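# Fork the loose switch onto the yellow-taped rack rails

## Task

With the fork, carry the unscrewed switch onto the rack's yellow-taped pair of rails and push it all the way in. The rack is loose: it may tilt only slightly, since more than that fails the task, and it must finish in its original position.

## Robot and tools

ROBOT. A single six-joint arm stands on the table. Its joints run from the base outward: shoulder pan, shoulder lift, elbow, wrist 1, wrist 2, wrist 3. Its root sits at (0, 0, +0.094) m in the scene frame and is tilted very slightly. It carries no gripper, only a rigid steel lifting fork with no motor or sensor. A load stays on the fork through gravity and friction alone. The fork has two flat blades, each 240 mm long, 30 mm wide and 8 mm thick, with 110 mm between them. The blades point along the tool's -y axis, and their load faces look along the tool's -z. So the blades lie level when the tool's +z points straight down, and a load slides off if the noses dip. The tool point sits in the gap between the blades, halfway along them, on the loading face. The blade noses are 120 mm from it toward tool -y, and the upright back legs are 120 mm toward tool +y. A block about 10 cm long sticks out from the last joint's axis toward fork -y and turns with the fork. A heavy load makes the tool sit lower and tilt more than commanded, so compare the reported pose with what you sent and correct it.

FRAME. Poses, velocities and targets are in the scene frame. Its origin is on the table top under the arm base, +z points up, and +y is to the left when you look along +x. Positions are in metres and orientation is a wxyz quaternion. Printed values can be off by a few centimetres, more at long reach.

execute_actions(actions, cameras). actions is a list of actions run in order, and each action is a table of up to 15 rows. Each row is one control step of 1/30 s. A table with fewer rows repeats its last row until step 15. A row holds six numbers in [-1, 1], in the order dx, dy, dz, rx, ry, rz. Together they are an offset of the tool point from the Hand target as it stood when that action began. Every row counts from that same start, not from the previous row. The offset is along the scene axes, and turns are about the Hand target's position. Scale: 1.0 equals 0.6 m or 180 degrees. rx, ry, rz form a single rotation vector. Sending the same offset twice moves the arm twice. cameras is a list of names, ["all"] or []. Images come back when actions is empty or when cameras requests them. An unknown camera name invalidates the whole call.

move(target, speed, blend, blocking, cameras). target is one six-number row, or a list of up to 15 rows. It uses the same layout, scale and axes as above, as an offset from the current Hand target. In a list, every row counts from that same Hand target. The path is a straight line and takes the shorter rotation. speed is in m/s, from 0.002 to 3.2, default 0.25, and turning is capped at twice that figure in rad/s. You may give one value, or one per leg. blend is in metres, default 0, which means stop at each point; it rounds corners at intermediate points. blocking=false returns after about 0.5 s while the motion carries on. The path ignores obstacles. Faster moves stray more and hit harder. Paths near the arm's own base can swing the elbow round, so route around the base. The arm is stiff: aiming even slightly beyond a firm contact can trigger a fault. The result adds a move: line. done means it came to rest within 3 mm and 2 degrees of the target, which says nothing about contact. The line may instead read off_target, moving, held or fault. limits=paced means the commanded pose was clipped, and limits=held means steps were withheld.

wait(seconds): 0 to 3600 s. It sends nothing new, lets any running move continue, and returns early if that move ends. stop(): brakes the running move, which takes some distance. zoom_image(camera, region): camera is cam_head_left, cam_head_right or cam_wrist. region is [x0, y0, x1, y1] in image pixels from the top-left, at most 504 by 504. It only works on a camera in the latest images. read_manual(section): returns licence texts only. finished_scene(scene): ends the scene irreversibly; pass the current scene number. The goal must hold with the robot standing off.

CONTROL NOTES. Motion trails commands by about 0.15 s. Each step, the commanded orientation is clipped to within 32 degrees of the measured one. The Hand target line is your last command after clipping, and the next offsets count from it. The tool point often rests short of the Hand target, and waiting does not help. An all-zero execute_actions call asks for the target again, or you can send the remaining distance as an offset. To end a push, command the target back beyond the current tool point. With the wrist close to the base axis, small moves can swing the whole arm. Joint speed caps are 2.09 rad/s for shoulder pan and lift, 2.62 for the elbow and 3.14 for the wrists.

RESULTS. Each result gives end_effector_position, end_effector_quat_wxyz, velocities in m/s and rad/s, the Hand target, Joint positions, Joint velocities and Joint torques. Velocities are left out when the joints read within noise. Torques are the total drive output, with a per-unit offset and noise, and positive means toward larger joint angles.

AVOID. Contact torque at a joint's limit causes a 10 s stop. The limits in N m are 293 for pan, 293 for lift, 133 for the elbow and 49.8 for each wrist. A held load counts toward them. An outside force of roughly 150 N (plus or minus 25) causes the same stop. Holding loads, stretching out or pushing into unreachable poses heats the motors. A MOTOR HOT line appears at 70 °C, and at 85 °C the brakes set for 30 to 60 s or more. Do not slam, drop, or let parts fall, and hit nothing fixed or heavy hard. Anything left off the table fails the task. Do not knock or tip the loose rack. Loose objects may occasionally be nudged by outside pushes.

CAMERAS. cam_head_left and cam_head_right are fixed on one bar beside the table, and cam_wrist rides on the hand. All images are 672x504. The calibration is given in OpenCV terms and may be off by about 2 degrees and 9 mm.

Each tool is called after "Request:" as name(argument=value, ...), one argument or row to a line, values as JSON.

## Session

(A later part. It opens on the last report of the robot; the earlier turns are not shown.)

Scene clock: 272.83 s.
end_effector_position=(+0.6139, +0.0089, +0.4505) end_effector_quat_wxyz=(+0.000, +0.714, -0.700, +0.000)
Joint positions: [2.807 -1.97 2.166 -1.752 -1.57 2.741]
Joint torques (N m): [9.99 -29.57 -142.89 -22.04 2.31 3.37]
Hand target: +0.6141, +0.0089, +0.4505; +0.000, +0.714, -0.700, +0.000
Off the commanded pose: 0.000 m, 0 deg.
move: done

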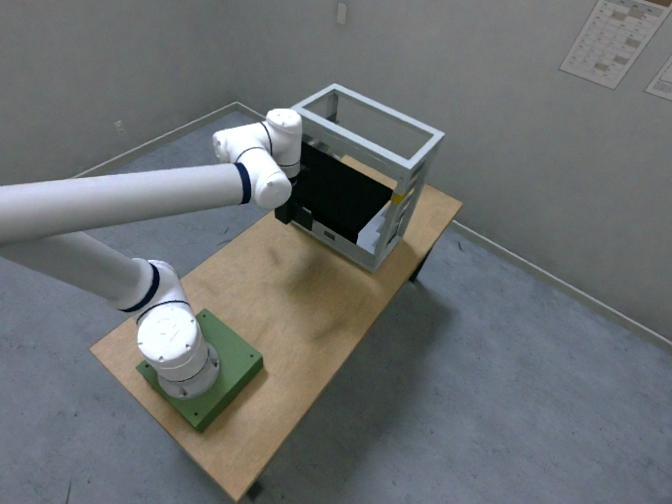

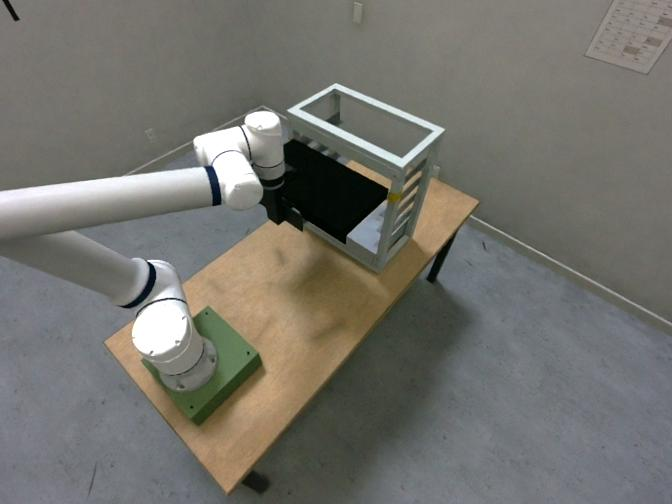

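Request:
move(
  target=[0.0333, 0.0032, 0, 0, 0, 0],
  speed=0.05,
  cameras=["cam_head_left", "cam_head_right", "cam_wrist"],
)

Request:
zoom_image(
  camera="cam_head_right",
  region=[370, 170, 410, 210],
)

Request:
zoom_image(
  camera="cam_head_right",
  region=[275, 115, 315, 155],
)

Request:
zoom_image(
  camera="cam_head_right",
  region=[290, 120, 410, 240],
)

Scene clock: 298.17 s.
end_effector_position=(+0.6339, +0.0108, +0.4505) end_effector_quat_wxyz=(+0.000, +0.714, -0.700, +0.000)
Joint positions: [2.827 -1.929 2.142 -1.769 -1.57 2.761]
Joint torques (N m): [10.14 -37.15 -142.81 -22.23 3.03 3.61]
Hand target: +0.6340, +0.0108, +0.4505; +0.000, +0.714, -0.700, +0.000
Off the commanded pose: 0.000 m, 0 deg.
move: done
cam_wrist: T_world_to_cam=[[0.00696, -0.99963, -0.02633, 0.02776], [-0.93761, -0.01568, 0.34734, 0.30939], [-0.34762, 0.02226, -0.93737, 0.73674]] pos_world=[0.546, 0.01619, 0.58387]

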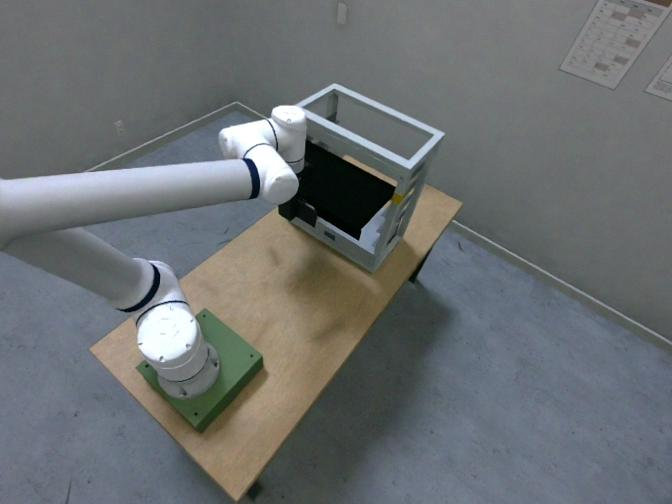

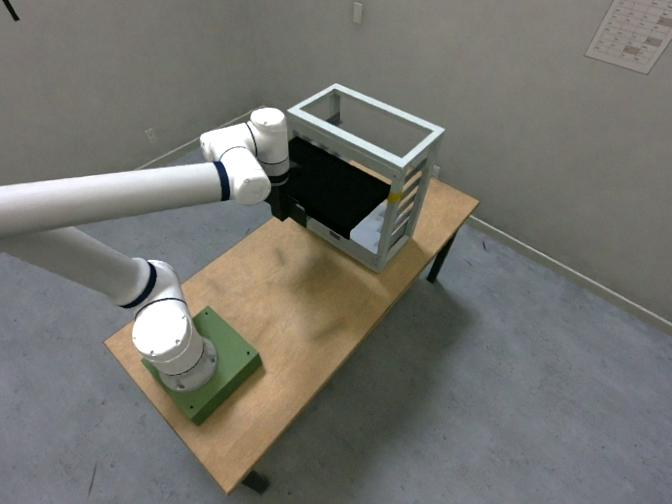

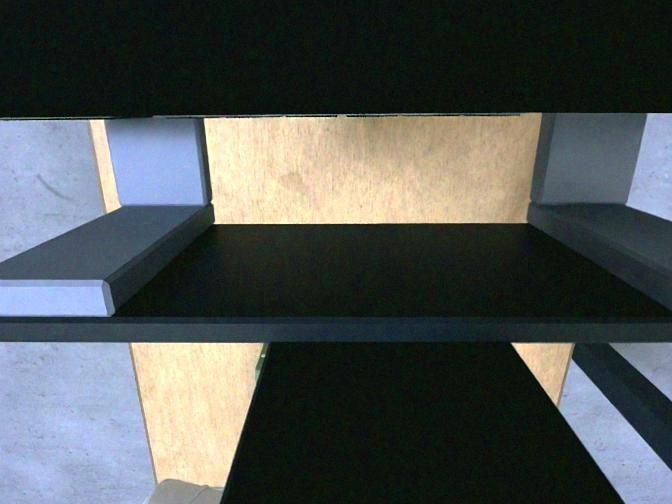

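Scaled by 12.600.

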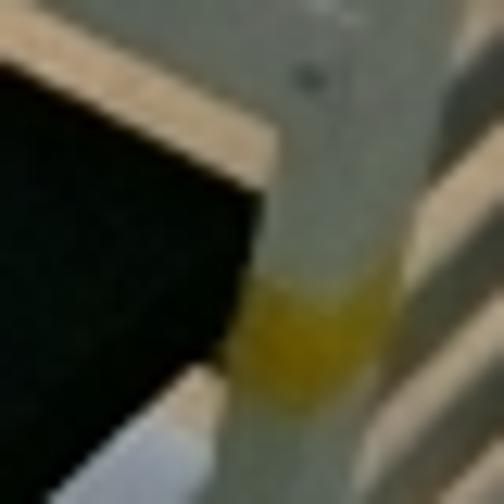

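Scaled by 12.600.

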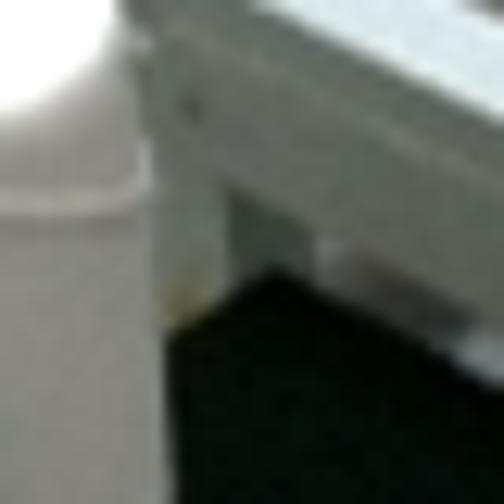

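Scaled by 4.200.

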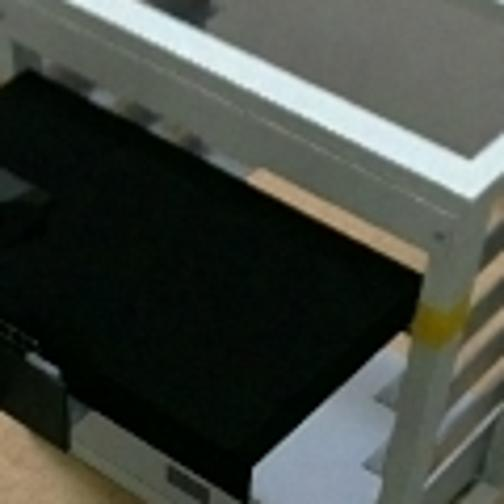

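Request:
move(
  target=[0.1083, 0.0023, 0, 0, 0, 0],
  speed=0.06,
  cameras=["cam_wrist", "cam_head_right"],
)

Request:
zoom_image(
  camera="cam_head_right",
  region=[290, 120, 410, 240],
)

Scene clock: 307.70 s.
end_effector_position=(+0.6988, +0.0122, +0.4505) end_effector_quat_wxyz=(+0.000, +0.714, -0.700, +0.000)
Joint positions: [2.873 -1.802 2.058 -1.812 -1.569 2.807]
Joint torques (N m): [10.37 -52.51 -141.98 -22.43 2.28 3.41]
Hand target: +0.6990, +0.0122, +0.4505; +0.000, +0.714, -0.700, +0.000
Off the commanded pose: 0.000 m, 0 deg.
move: done
cam_wrist: T_world_to_cam=[[0.00696, -0.99963, -0.02633, 0.0287], [-0.93761, -0.01568, 0.34734, 0.37036], [-0.34762, 0.02226, -0.93737, 0.75931]] pos_world=[0.611, 0.01759, 0.58387]
Images, in order (width x height): cam_head_right 672x504, cam_wrist 672x504.

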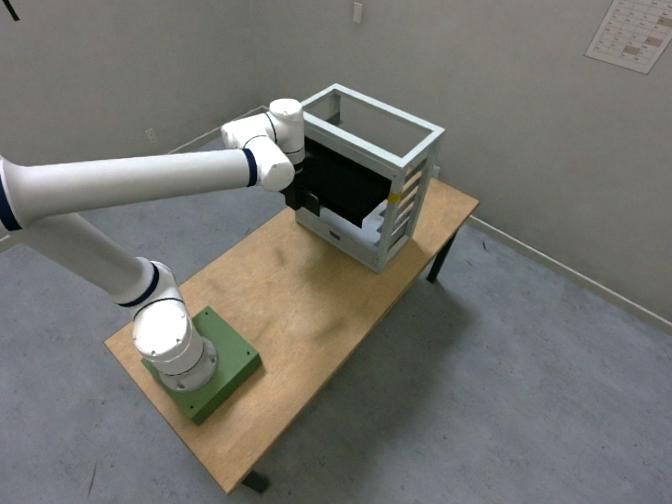

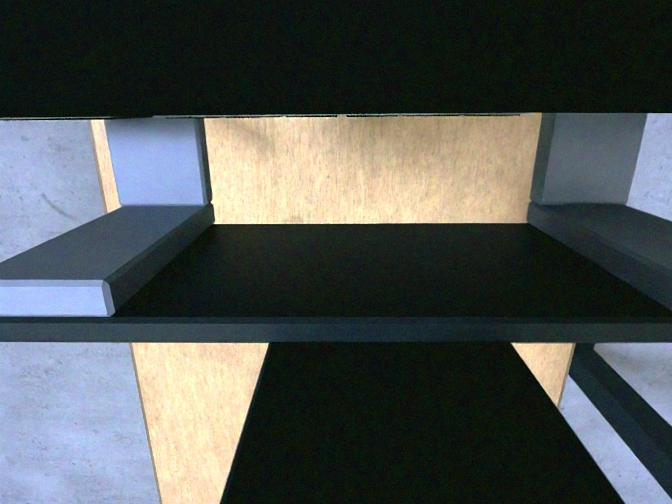

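Scaled by 4.200.

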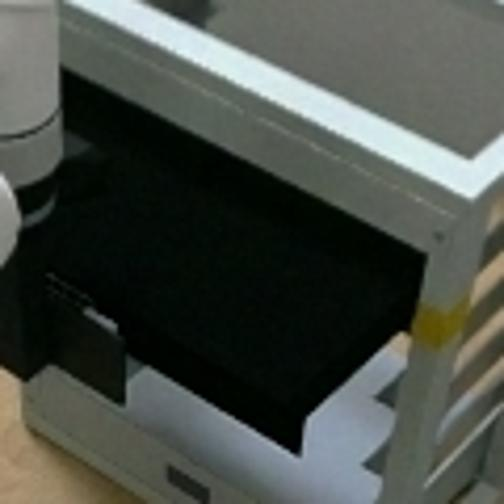

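Request:
move(
  target=[0.2058, 0.0043, 0, 0, 0, 0],
  speed=0.08,
  cameras=["all"],
)

Request:
zoom_image(
  camera="cam_head_right",
  region=[280, 90, 420, 230],
)

Request:
zoom_image(
  camera="cam_head_left",
  region=[280, 90, 420, 230],
)

Scene clock: 312.37 s.
end_effector_position=(+0.8223, +0.0148, +0.4505) end_effector_quat_wxyz=(+0.000, +0.714, -0.700, +0.000)
Joint positions: [2.936 -1.582 1.871 -1.844 -1.568 2.869]
Joint torques (N m): [9.32 -83.73 -140.86 -21.5 1.23 3.31]
Hand target: +0.8225, +0.0147, +0.4505; +0.000, +0.714, -0.700, +0.000
Off the commanded pose: 0.000 m, 0 deg.
move: done
cam_wrist: T_world_to_cam=[[0.00693, -0.99963, -0.02642, 0.03052], [-0.93761, -0.01568, 0.34733, 0.4861], [-0.34762, 0.02236, -0.93737, 0.80214]] pos_world=[0.7344, 0.02019, 0.58387]

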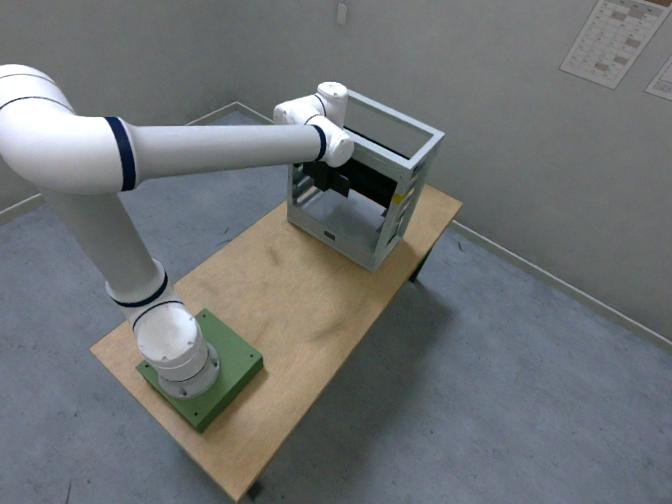

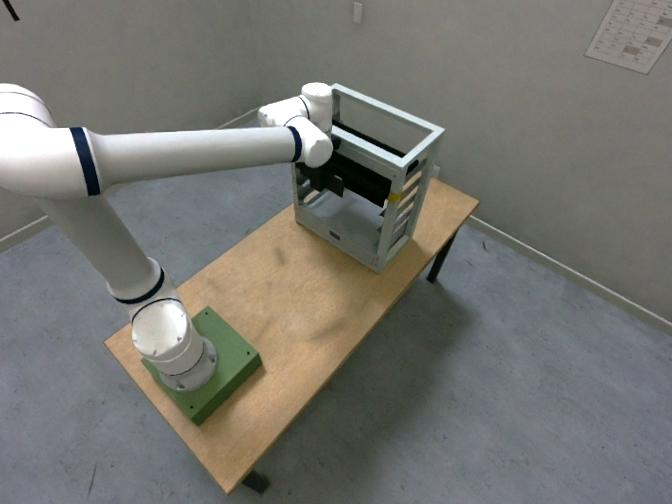

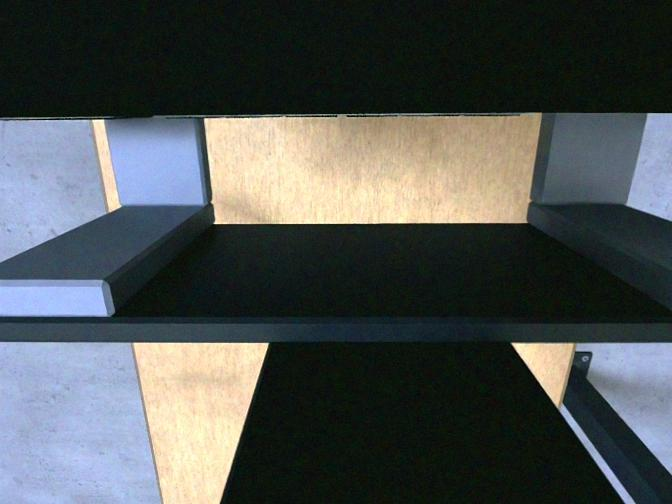

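Scaled by 3.600.

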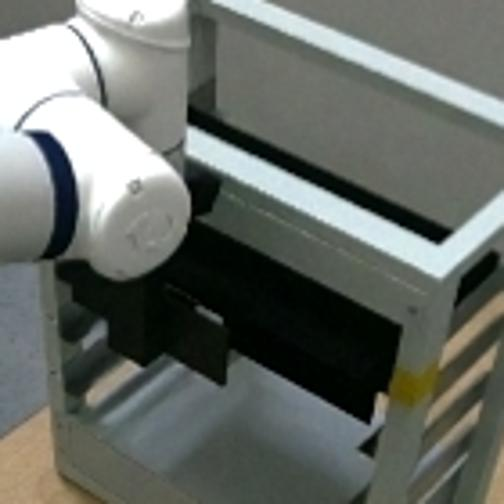

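Scaled by 3.600.

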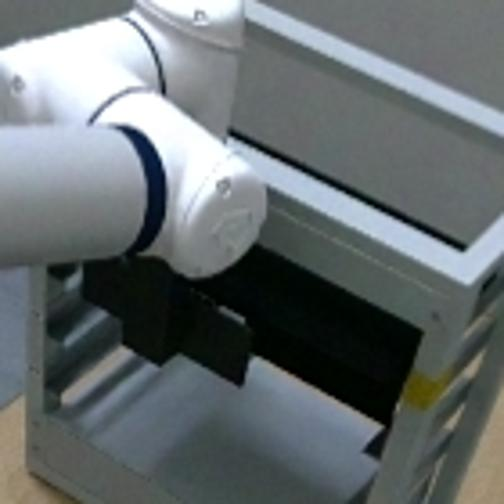

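Request:
move(
  target=[0, 0, -0.0375, 0, 0, 0],
  speed=0.03,
  cameras=["cam_wrist", "cam_head_right"],
)

Request:
zoom_image(
  camera="cam_head_right",
  region=[280, 90, 420, 230],
)

Scene clock: 316.50 s.
end_effector_position=(+0.8225, +0.0147, +0.4281) end_effector_quat_wxyz=(+0.000, +0.714, -0.700, +0.000)
Joint positions: [2.936 -1.57 1.9 -1.886 -1.568 2.869]
Joint torques (N m): [9.11 -48.16 -73.7 -10.26 0.47 3.3]
Hand target: +0.8225, +0.0147, +0.4280; +0.000, +0.714, -0.700, +0.000
Off the commanded pose: 0.000 m, 0 deg.
move: done
cam_wrist: T_world_to_cam=[[0.00696, -0.99963, -0.02633, 0.02985], [-0.93761, -0.01568, 0.34734, 0.49403], [-0.34762, 0.02226, -0.93737, 0.78131]] pos_world=[0.7346, 0.02019, 0.56157]
Images, in order (width x height): cam_head_right 672x504, cam_wrist 672x504.

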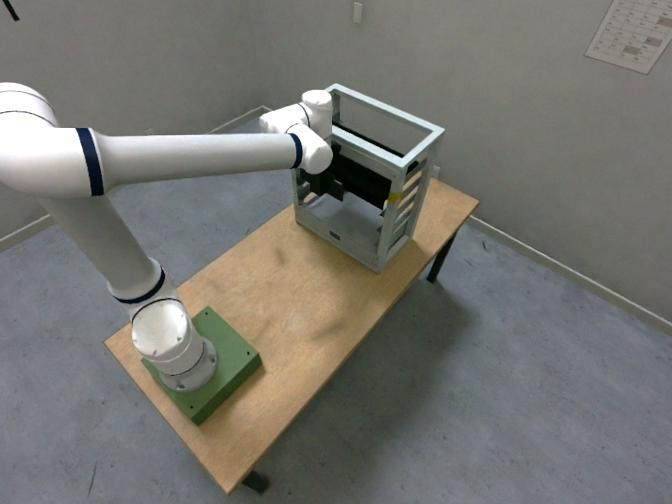

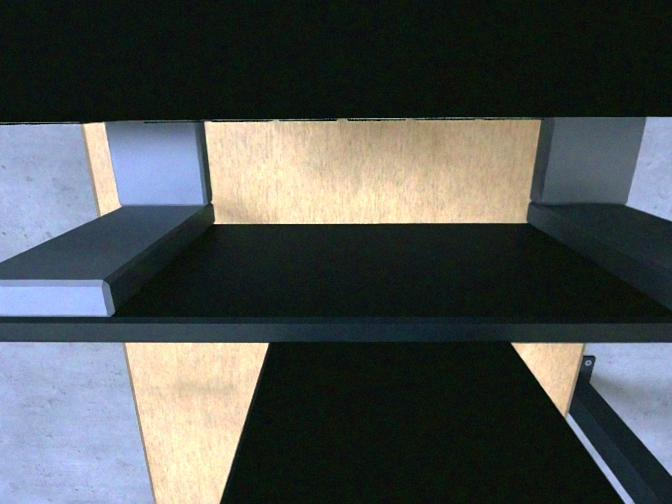

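Scaled by 3.600.

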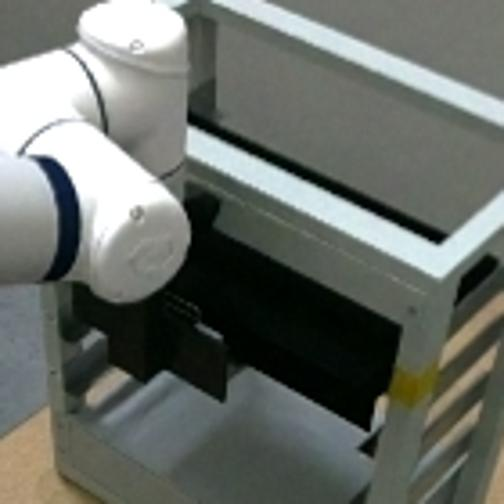

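Request:
move(
  target=[
    [-0.3833, -0.008, 0, 0, 0, 0],
    [-0.3833, -0.008, 0.0662, 0, 0, 0],
    [-0.2758, -0.0058, 0.0662, 0, 0, 0],
  ],
  speed=[0.25, 0.15, 0.08],
  blend=[0.01, 0.01, 0],
  cameras=["cam_head_left", "cam_head_right"],
)

Request:
zoom_image(
  camera="cam_head_right",
  region=[280, 110, 420, 250],
)

Request:
zoom_image(
  camera="cam_head_left",
  region=[280, 110, 420, 250],
)

Scene clock: 332.70 s.
end_effector_position=(+0.6568, +0.0113, +0.4677) end_effector_quat_wxyz=(+0.000, +0.714, -0.700, +0.000)
Joint positions: [2.845 -1.889 2.087 -1.754 -1.569 2.778]
Joint torques (N m): [9.62 -13.7 -105.6 -13.12 0.27 3.44]
Hand target: +0.6570, +0.0113, +0.4677; +0.000, +0.714, -0.700, +0.000
Off the commanded pose: 0.000 m, 0 deg.
move: done

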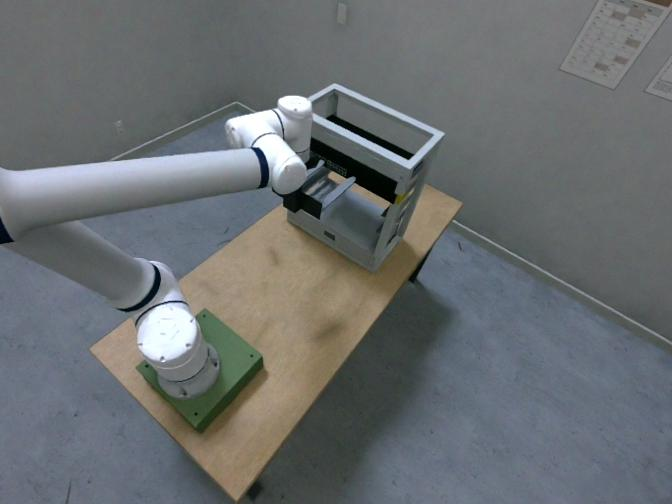

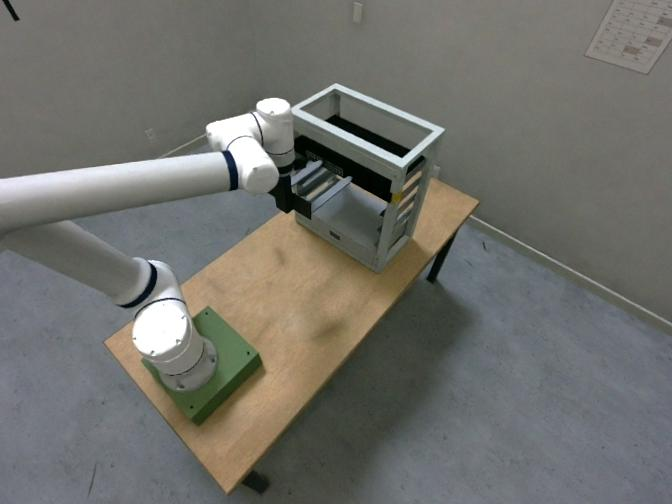

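Scaled by 3.600.

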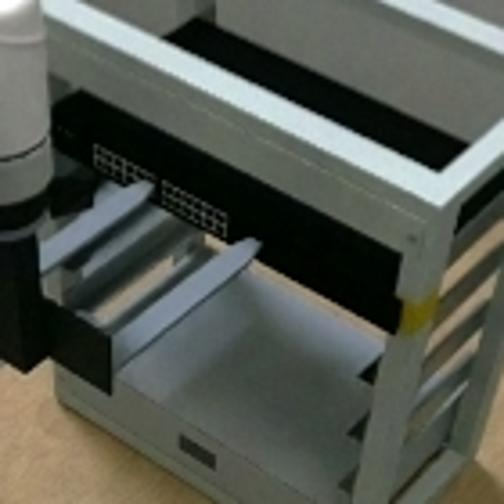

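Scaled by 3.600.

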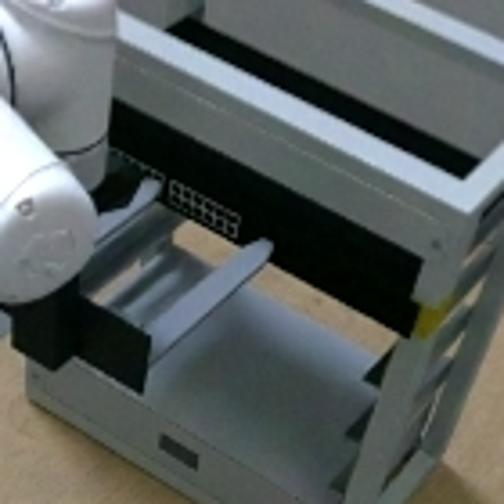

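Request:
move(
  target=[0.006, 0.0001, 0, 0, 0, 0],
  speed=0.02,
)

Request:
move(
  target=[0.0025, 0.0001, 0, 0, 0, 0],
  speed=0.01,
)

Scene clock: 336.43 s.
end_effector_position=(+0.6605, +0.0113, +0.4677) end_effector_quat_wxyz=(+0.000, +0.714, -0.700, +0.000)
Joint positions: [2.847 -1.882 2.083 -1.756 -1.569 2.781]
Joint torques (N m): [8.72 -15.76 -104.78 -13.27 1.43 3.51]
Hand target: +0.6606, +0.0113, +0.4677; +0.000, +0.714, -0.700, +0.000
Off the commanded pose: 0.000 m, 0 deg.
move: done

Scene clock: 336.93 s.
end_effector_position=(+0.6621, +0.0114, +0.4677) end_effector_quat_wxyz=(+0.000, +0.714, -0.700, +0.000)
Joint positions: [2.849 -1.879 2.081 -1.757 -1.569 2.782]
Joint torques (N m): [10.06 -15.06 -105.31 -13.02 2.23 3.36]
Hand target: +0.6621, +0.0114, +0.4677; +0.000, +0.714, -0.700, +0.000
Off the commanded pose: 0.000 m, 0 deg.
move: done

Request:
move(
  target=[0.0025, 0.0001, 0, 0, 0, 0],
  speed=0.01,
)

Request:
zoom_image(
  camera="cam_head_right",
  region=[380, 170, 410, 200],
)

Scene clock: 338.90 s.
end_effector_position=(+0.6636, +0.0114, +0.4677) end_effector_quat_wxyz=(+0.000, +0.714, -0.700, +0.000)
Joint positions: [2.85 -1.876 2.079 -1.758 -1.569 2.783]
Joint torques (N m): [9.12 -15.06 -104.99 -13.08 2.53 3.43]
Hand target: +0.6636, +0.0114, +0.4677; +0.000, +0.714, -0.700, +0.000
Off the commanded pose: 0.000 m, 0 deg.
move: done

Scaled by 16.800.
This view is cut from an older image: the scene may have changed since it was taken.

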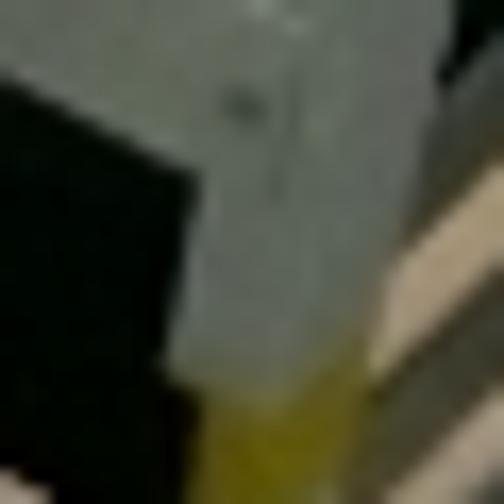

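Request:
move(
  target=[0.002, 0, 0, 0, 0, 0],
  speed=0.01,
)

Request:
move(
  target=[0.002, 0, 0, 0, 0, 0],
  speed=0.01,
  cameras=["cam_head_right"],
)

Request:
zoom_image(
  camera="cam_head_right",
  region=[380, 170, 410, 200],
)

Scene clock: 342.00 s.
end_effector_position=(+0.6648, +0.0114, +0.4677) end_effector_quat_wxyz=(+0.000, +0.714, -0.700, +0.000)
Joint positions: [2.851 -1.874 2.077 -1.759 -1.569 2.784]
Joint torques (N m): [10.25 -15.02 -104.94 -13.45 2.78 3.49]
Hand target: +0.6648, +0.0114, +0.4677; +0.000, +0.714, -0.700, +0.000
Off the commanded pose: 0.000 m, 0 deg.
move: done

Scene clock: 342.50 s.
end_effector_position=(+0.6659, +0.0115, +0.4677) end_effector_quat_wxyz=(+0.000, +0.714, -0.700, +0.000)
Joint positions: [2.851 -1.871 2.076 -1.76 -1.569 2.785]
Joint torques (N m): [7.61 -1.97 -111.65 -18.57 2.82 6.44]
Hand target: +0.6660, +0.0114, +0.4677; +0.000, +0.714, -0.700, +0.000
Off the commanded pose: 0.000 m, 0 deg.
move: done

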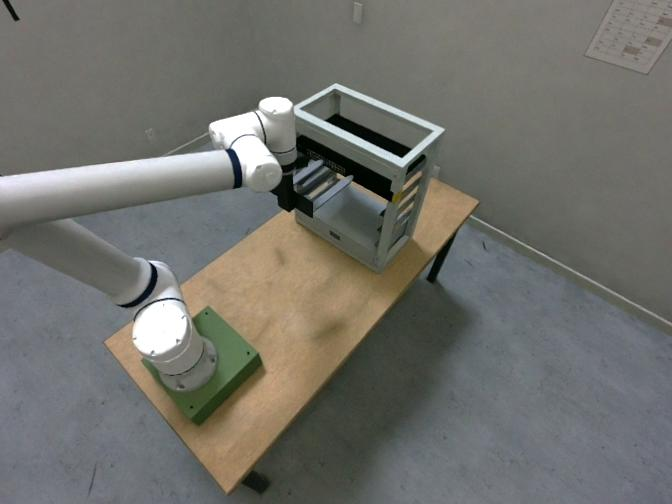

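Scaled by 16.800.

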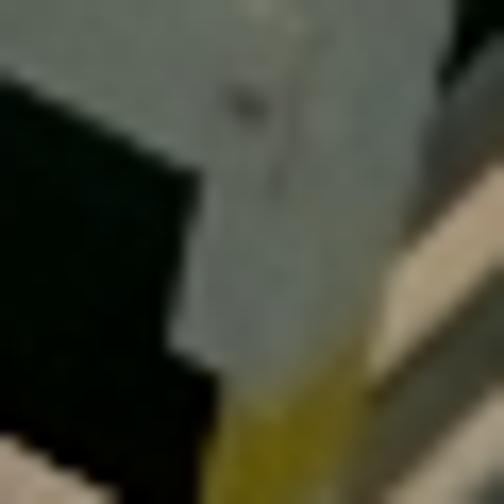

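Request:
move(
  target=[
    [0.0013, 0, 0, 0, 0, 0],
    [-0.01, -0.0002, 0, 0, 0, 0],
    [-0.15, -0.003, 0, 0, 0, 0],
  ],
  speed=[0.01, 0.05, 0.2],
  blend=[0, 0.003, 0],
  cameras=["all"],
)

Request:
zoom_image(
  camera="cam_head_right",
  region=[280, 90, 420, 230],
)

Request:
zoom_image(
  camera="cam_head_right",
  region=[380, 170, 410, 200],
)

Request:
zoom_image(
  camera="cam_head_right",
  region=[280, 120, 310, 150],
)

Scene clock: 350.33 s.
end_effector_position=(+0.5762, +0.0097, +0.4677) end_effector_quat_wxyz=(+0.000, +0.714, -0.700, +0.000)
Joint positions: [2.774 -2.055 2.18 -1.681 -1.57 2.707]
Joint torques (N m): [-22.8 -30.18 -76.92 -5.5 2.15 -2.42]
Hand target: +0.5760, +0.0096, +0.4677; +0.000, +0.714, -0.700, +0.000
Off the commanded pose: 0.000 m, 0 deg.
move: done
cam_wrist: T_world_to_cam=[[0.00696, -0.99963, -0.02633, 0.02751], [-0.93761, -0.01568, 0.34734, 0.2493], [-0.34762, 0.02226, -0.93737, 0.73283]] pos_world=[0.4883, 0.01509, 0.60107]

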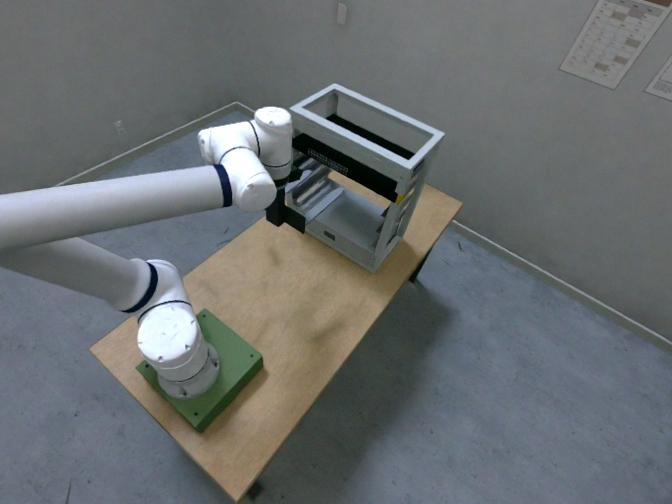

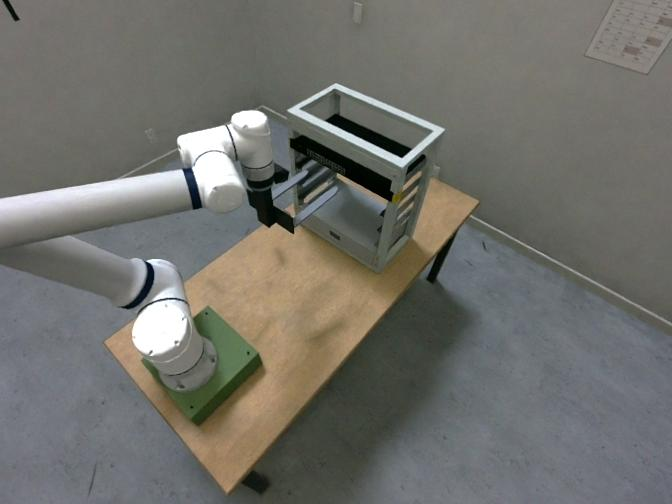

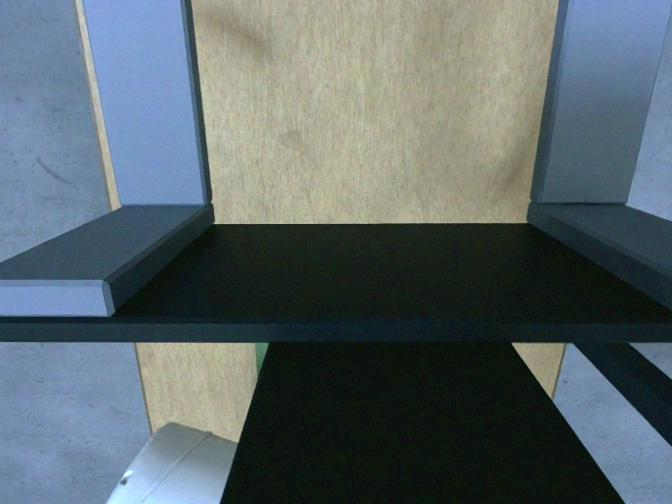

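Scaled by 3.600.

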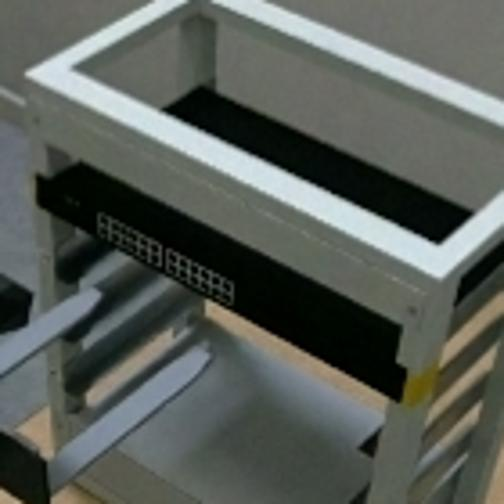

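Scaled by 16.800.

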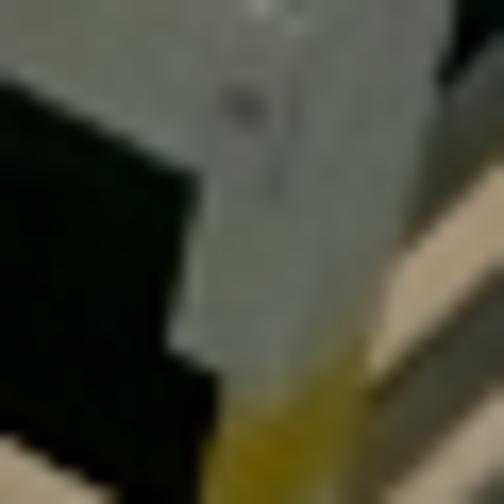

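Scaled by 16.800.

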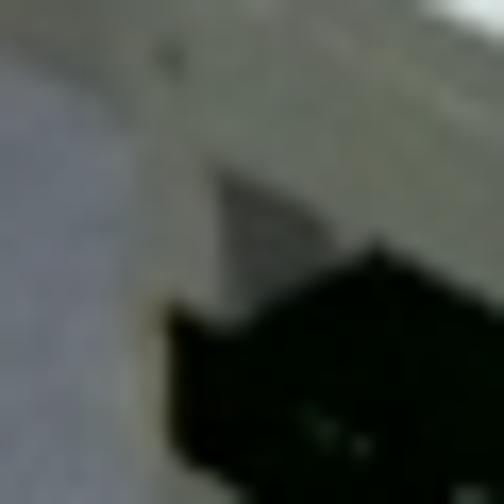

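Request:
finished_scene(
  scene=2,
)

The scene is finished: the task was done.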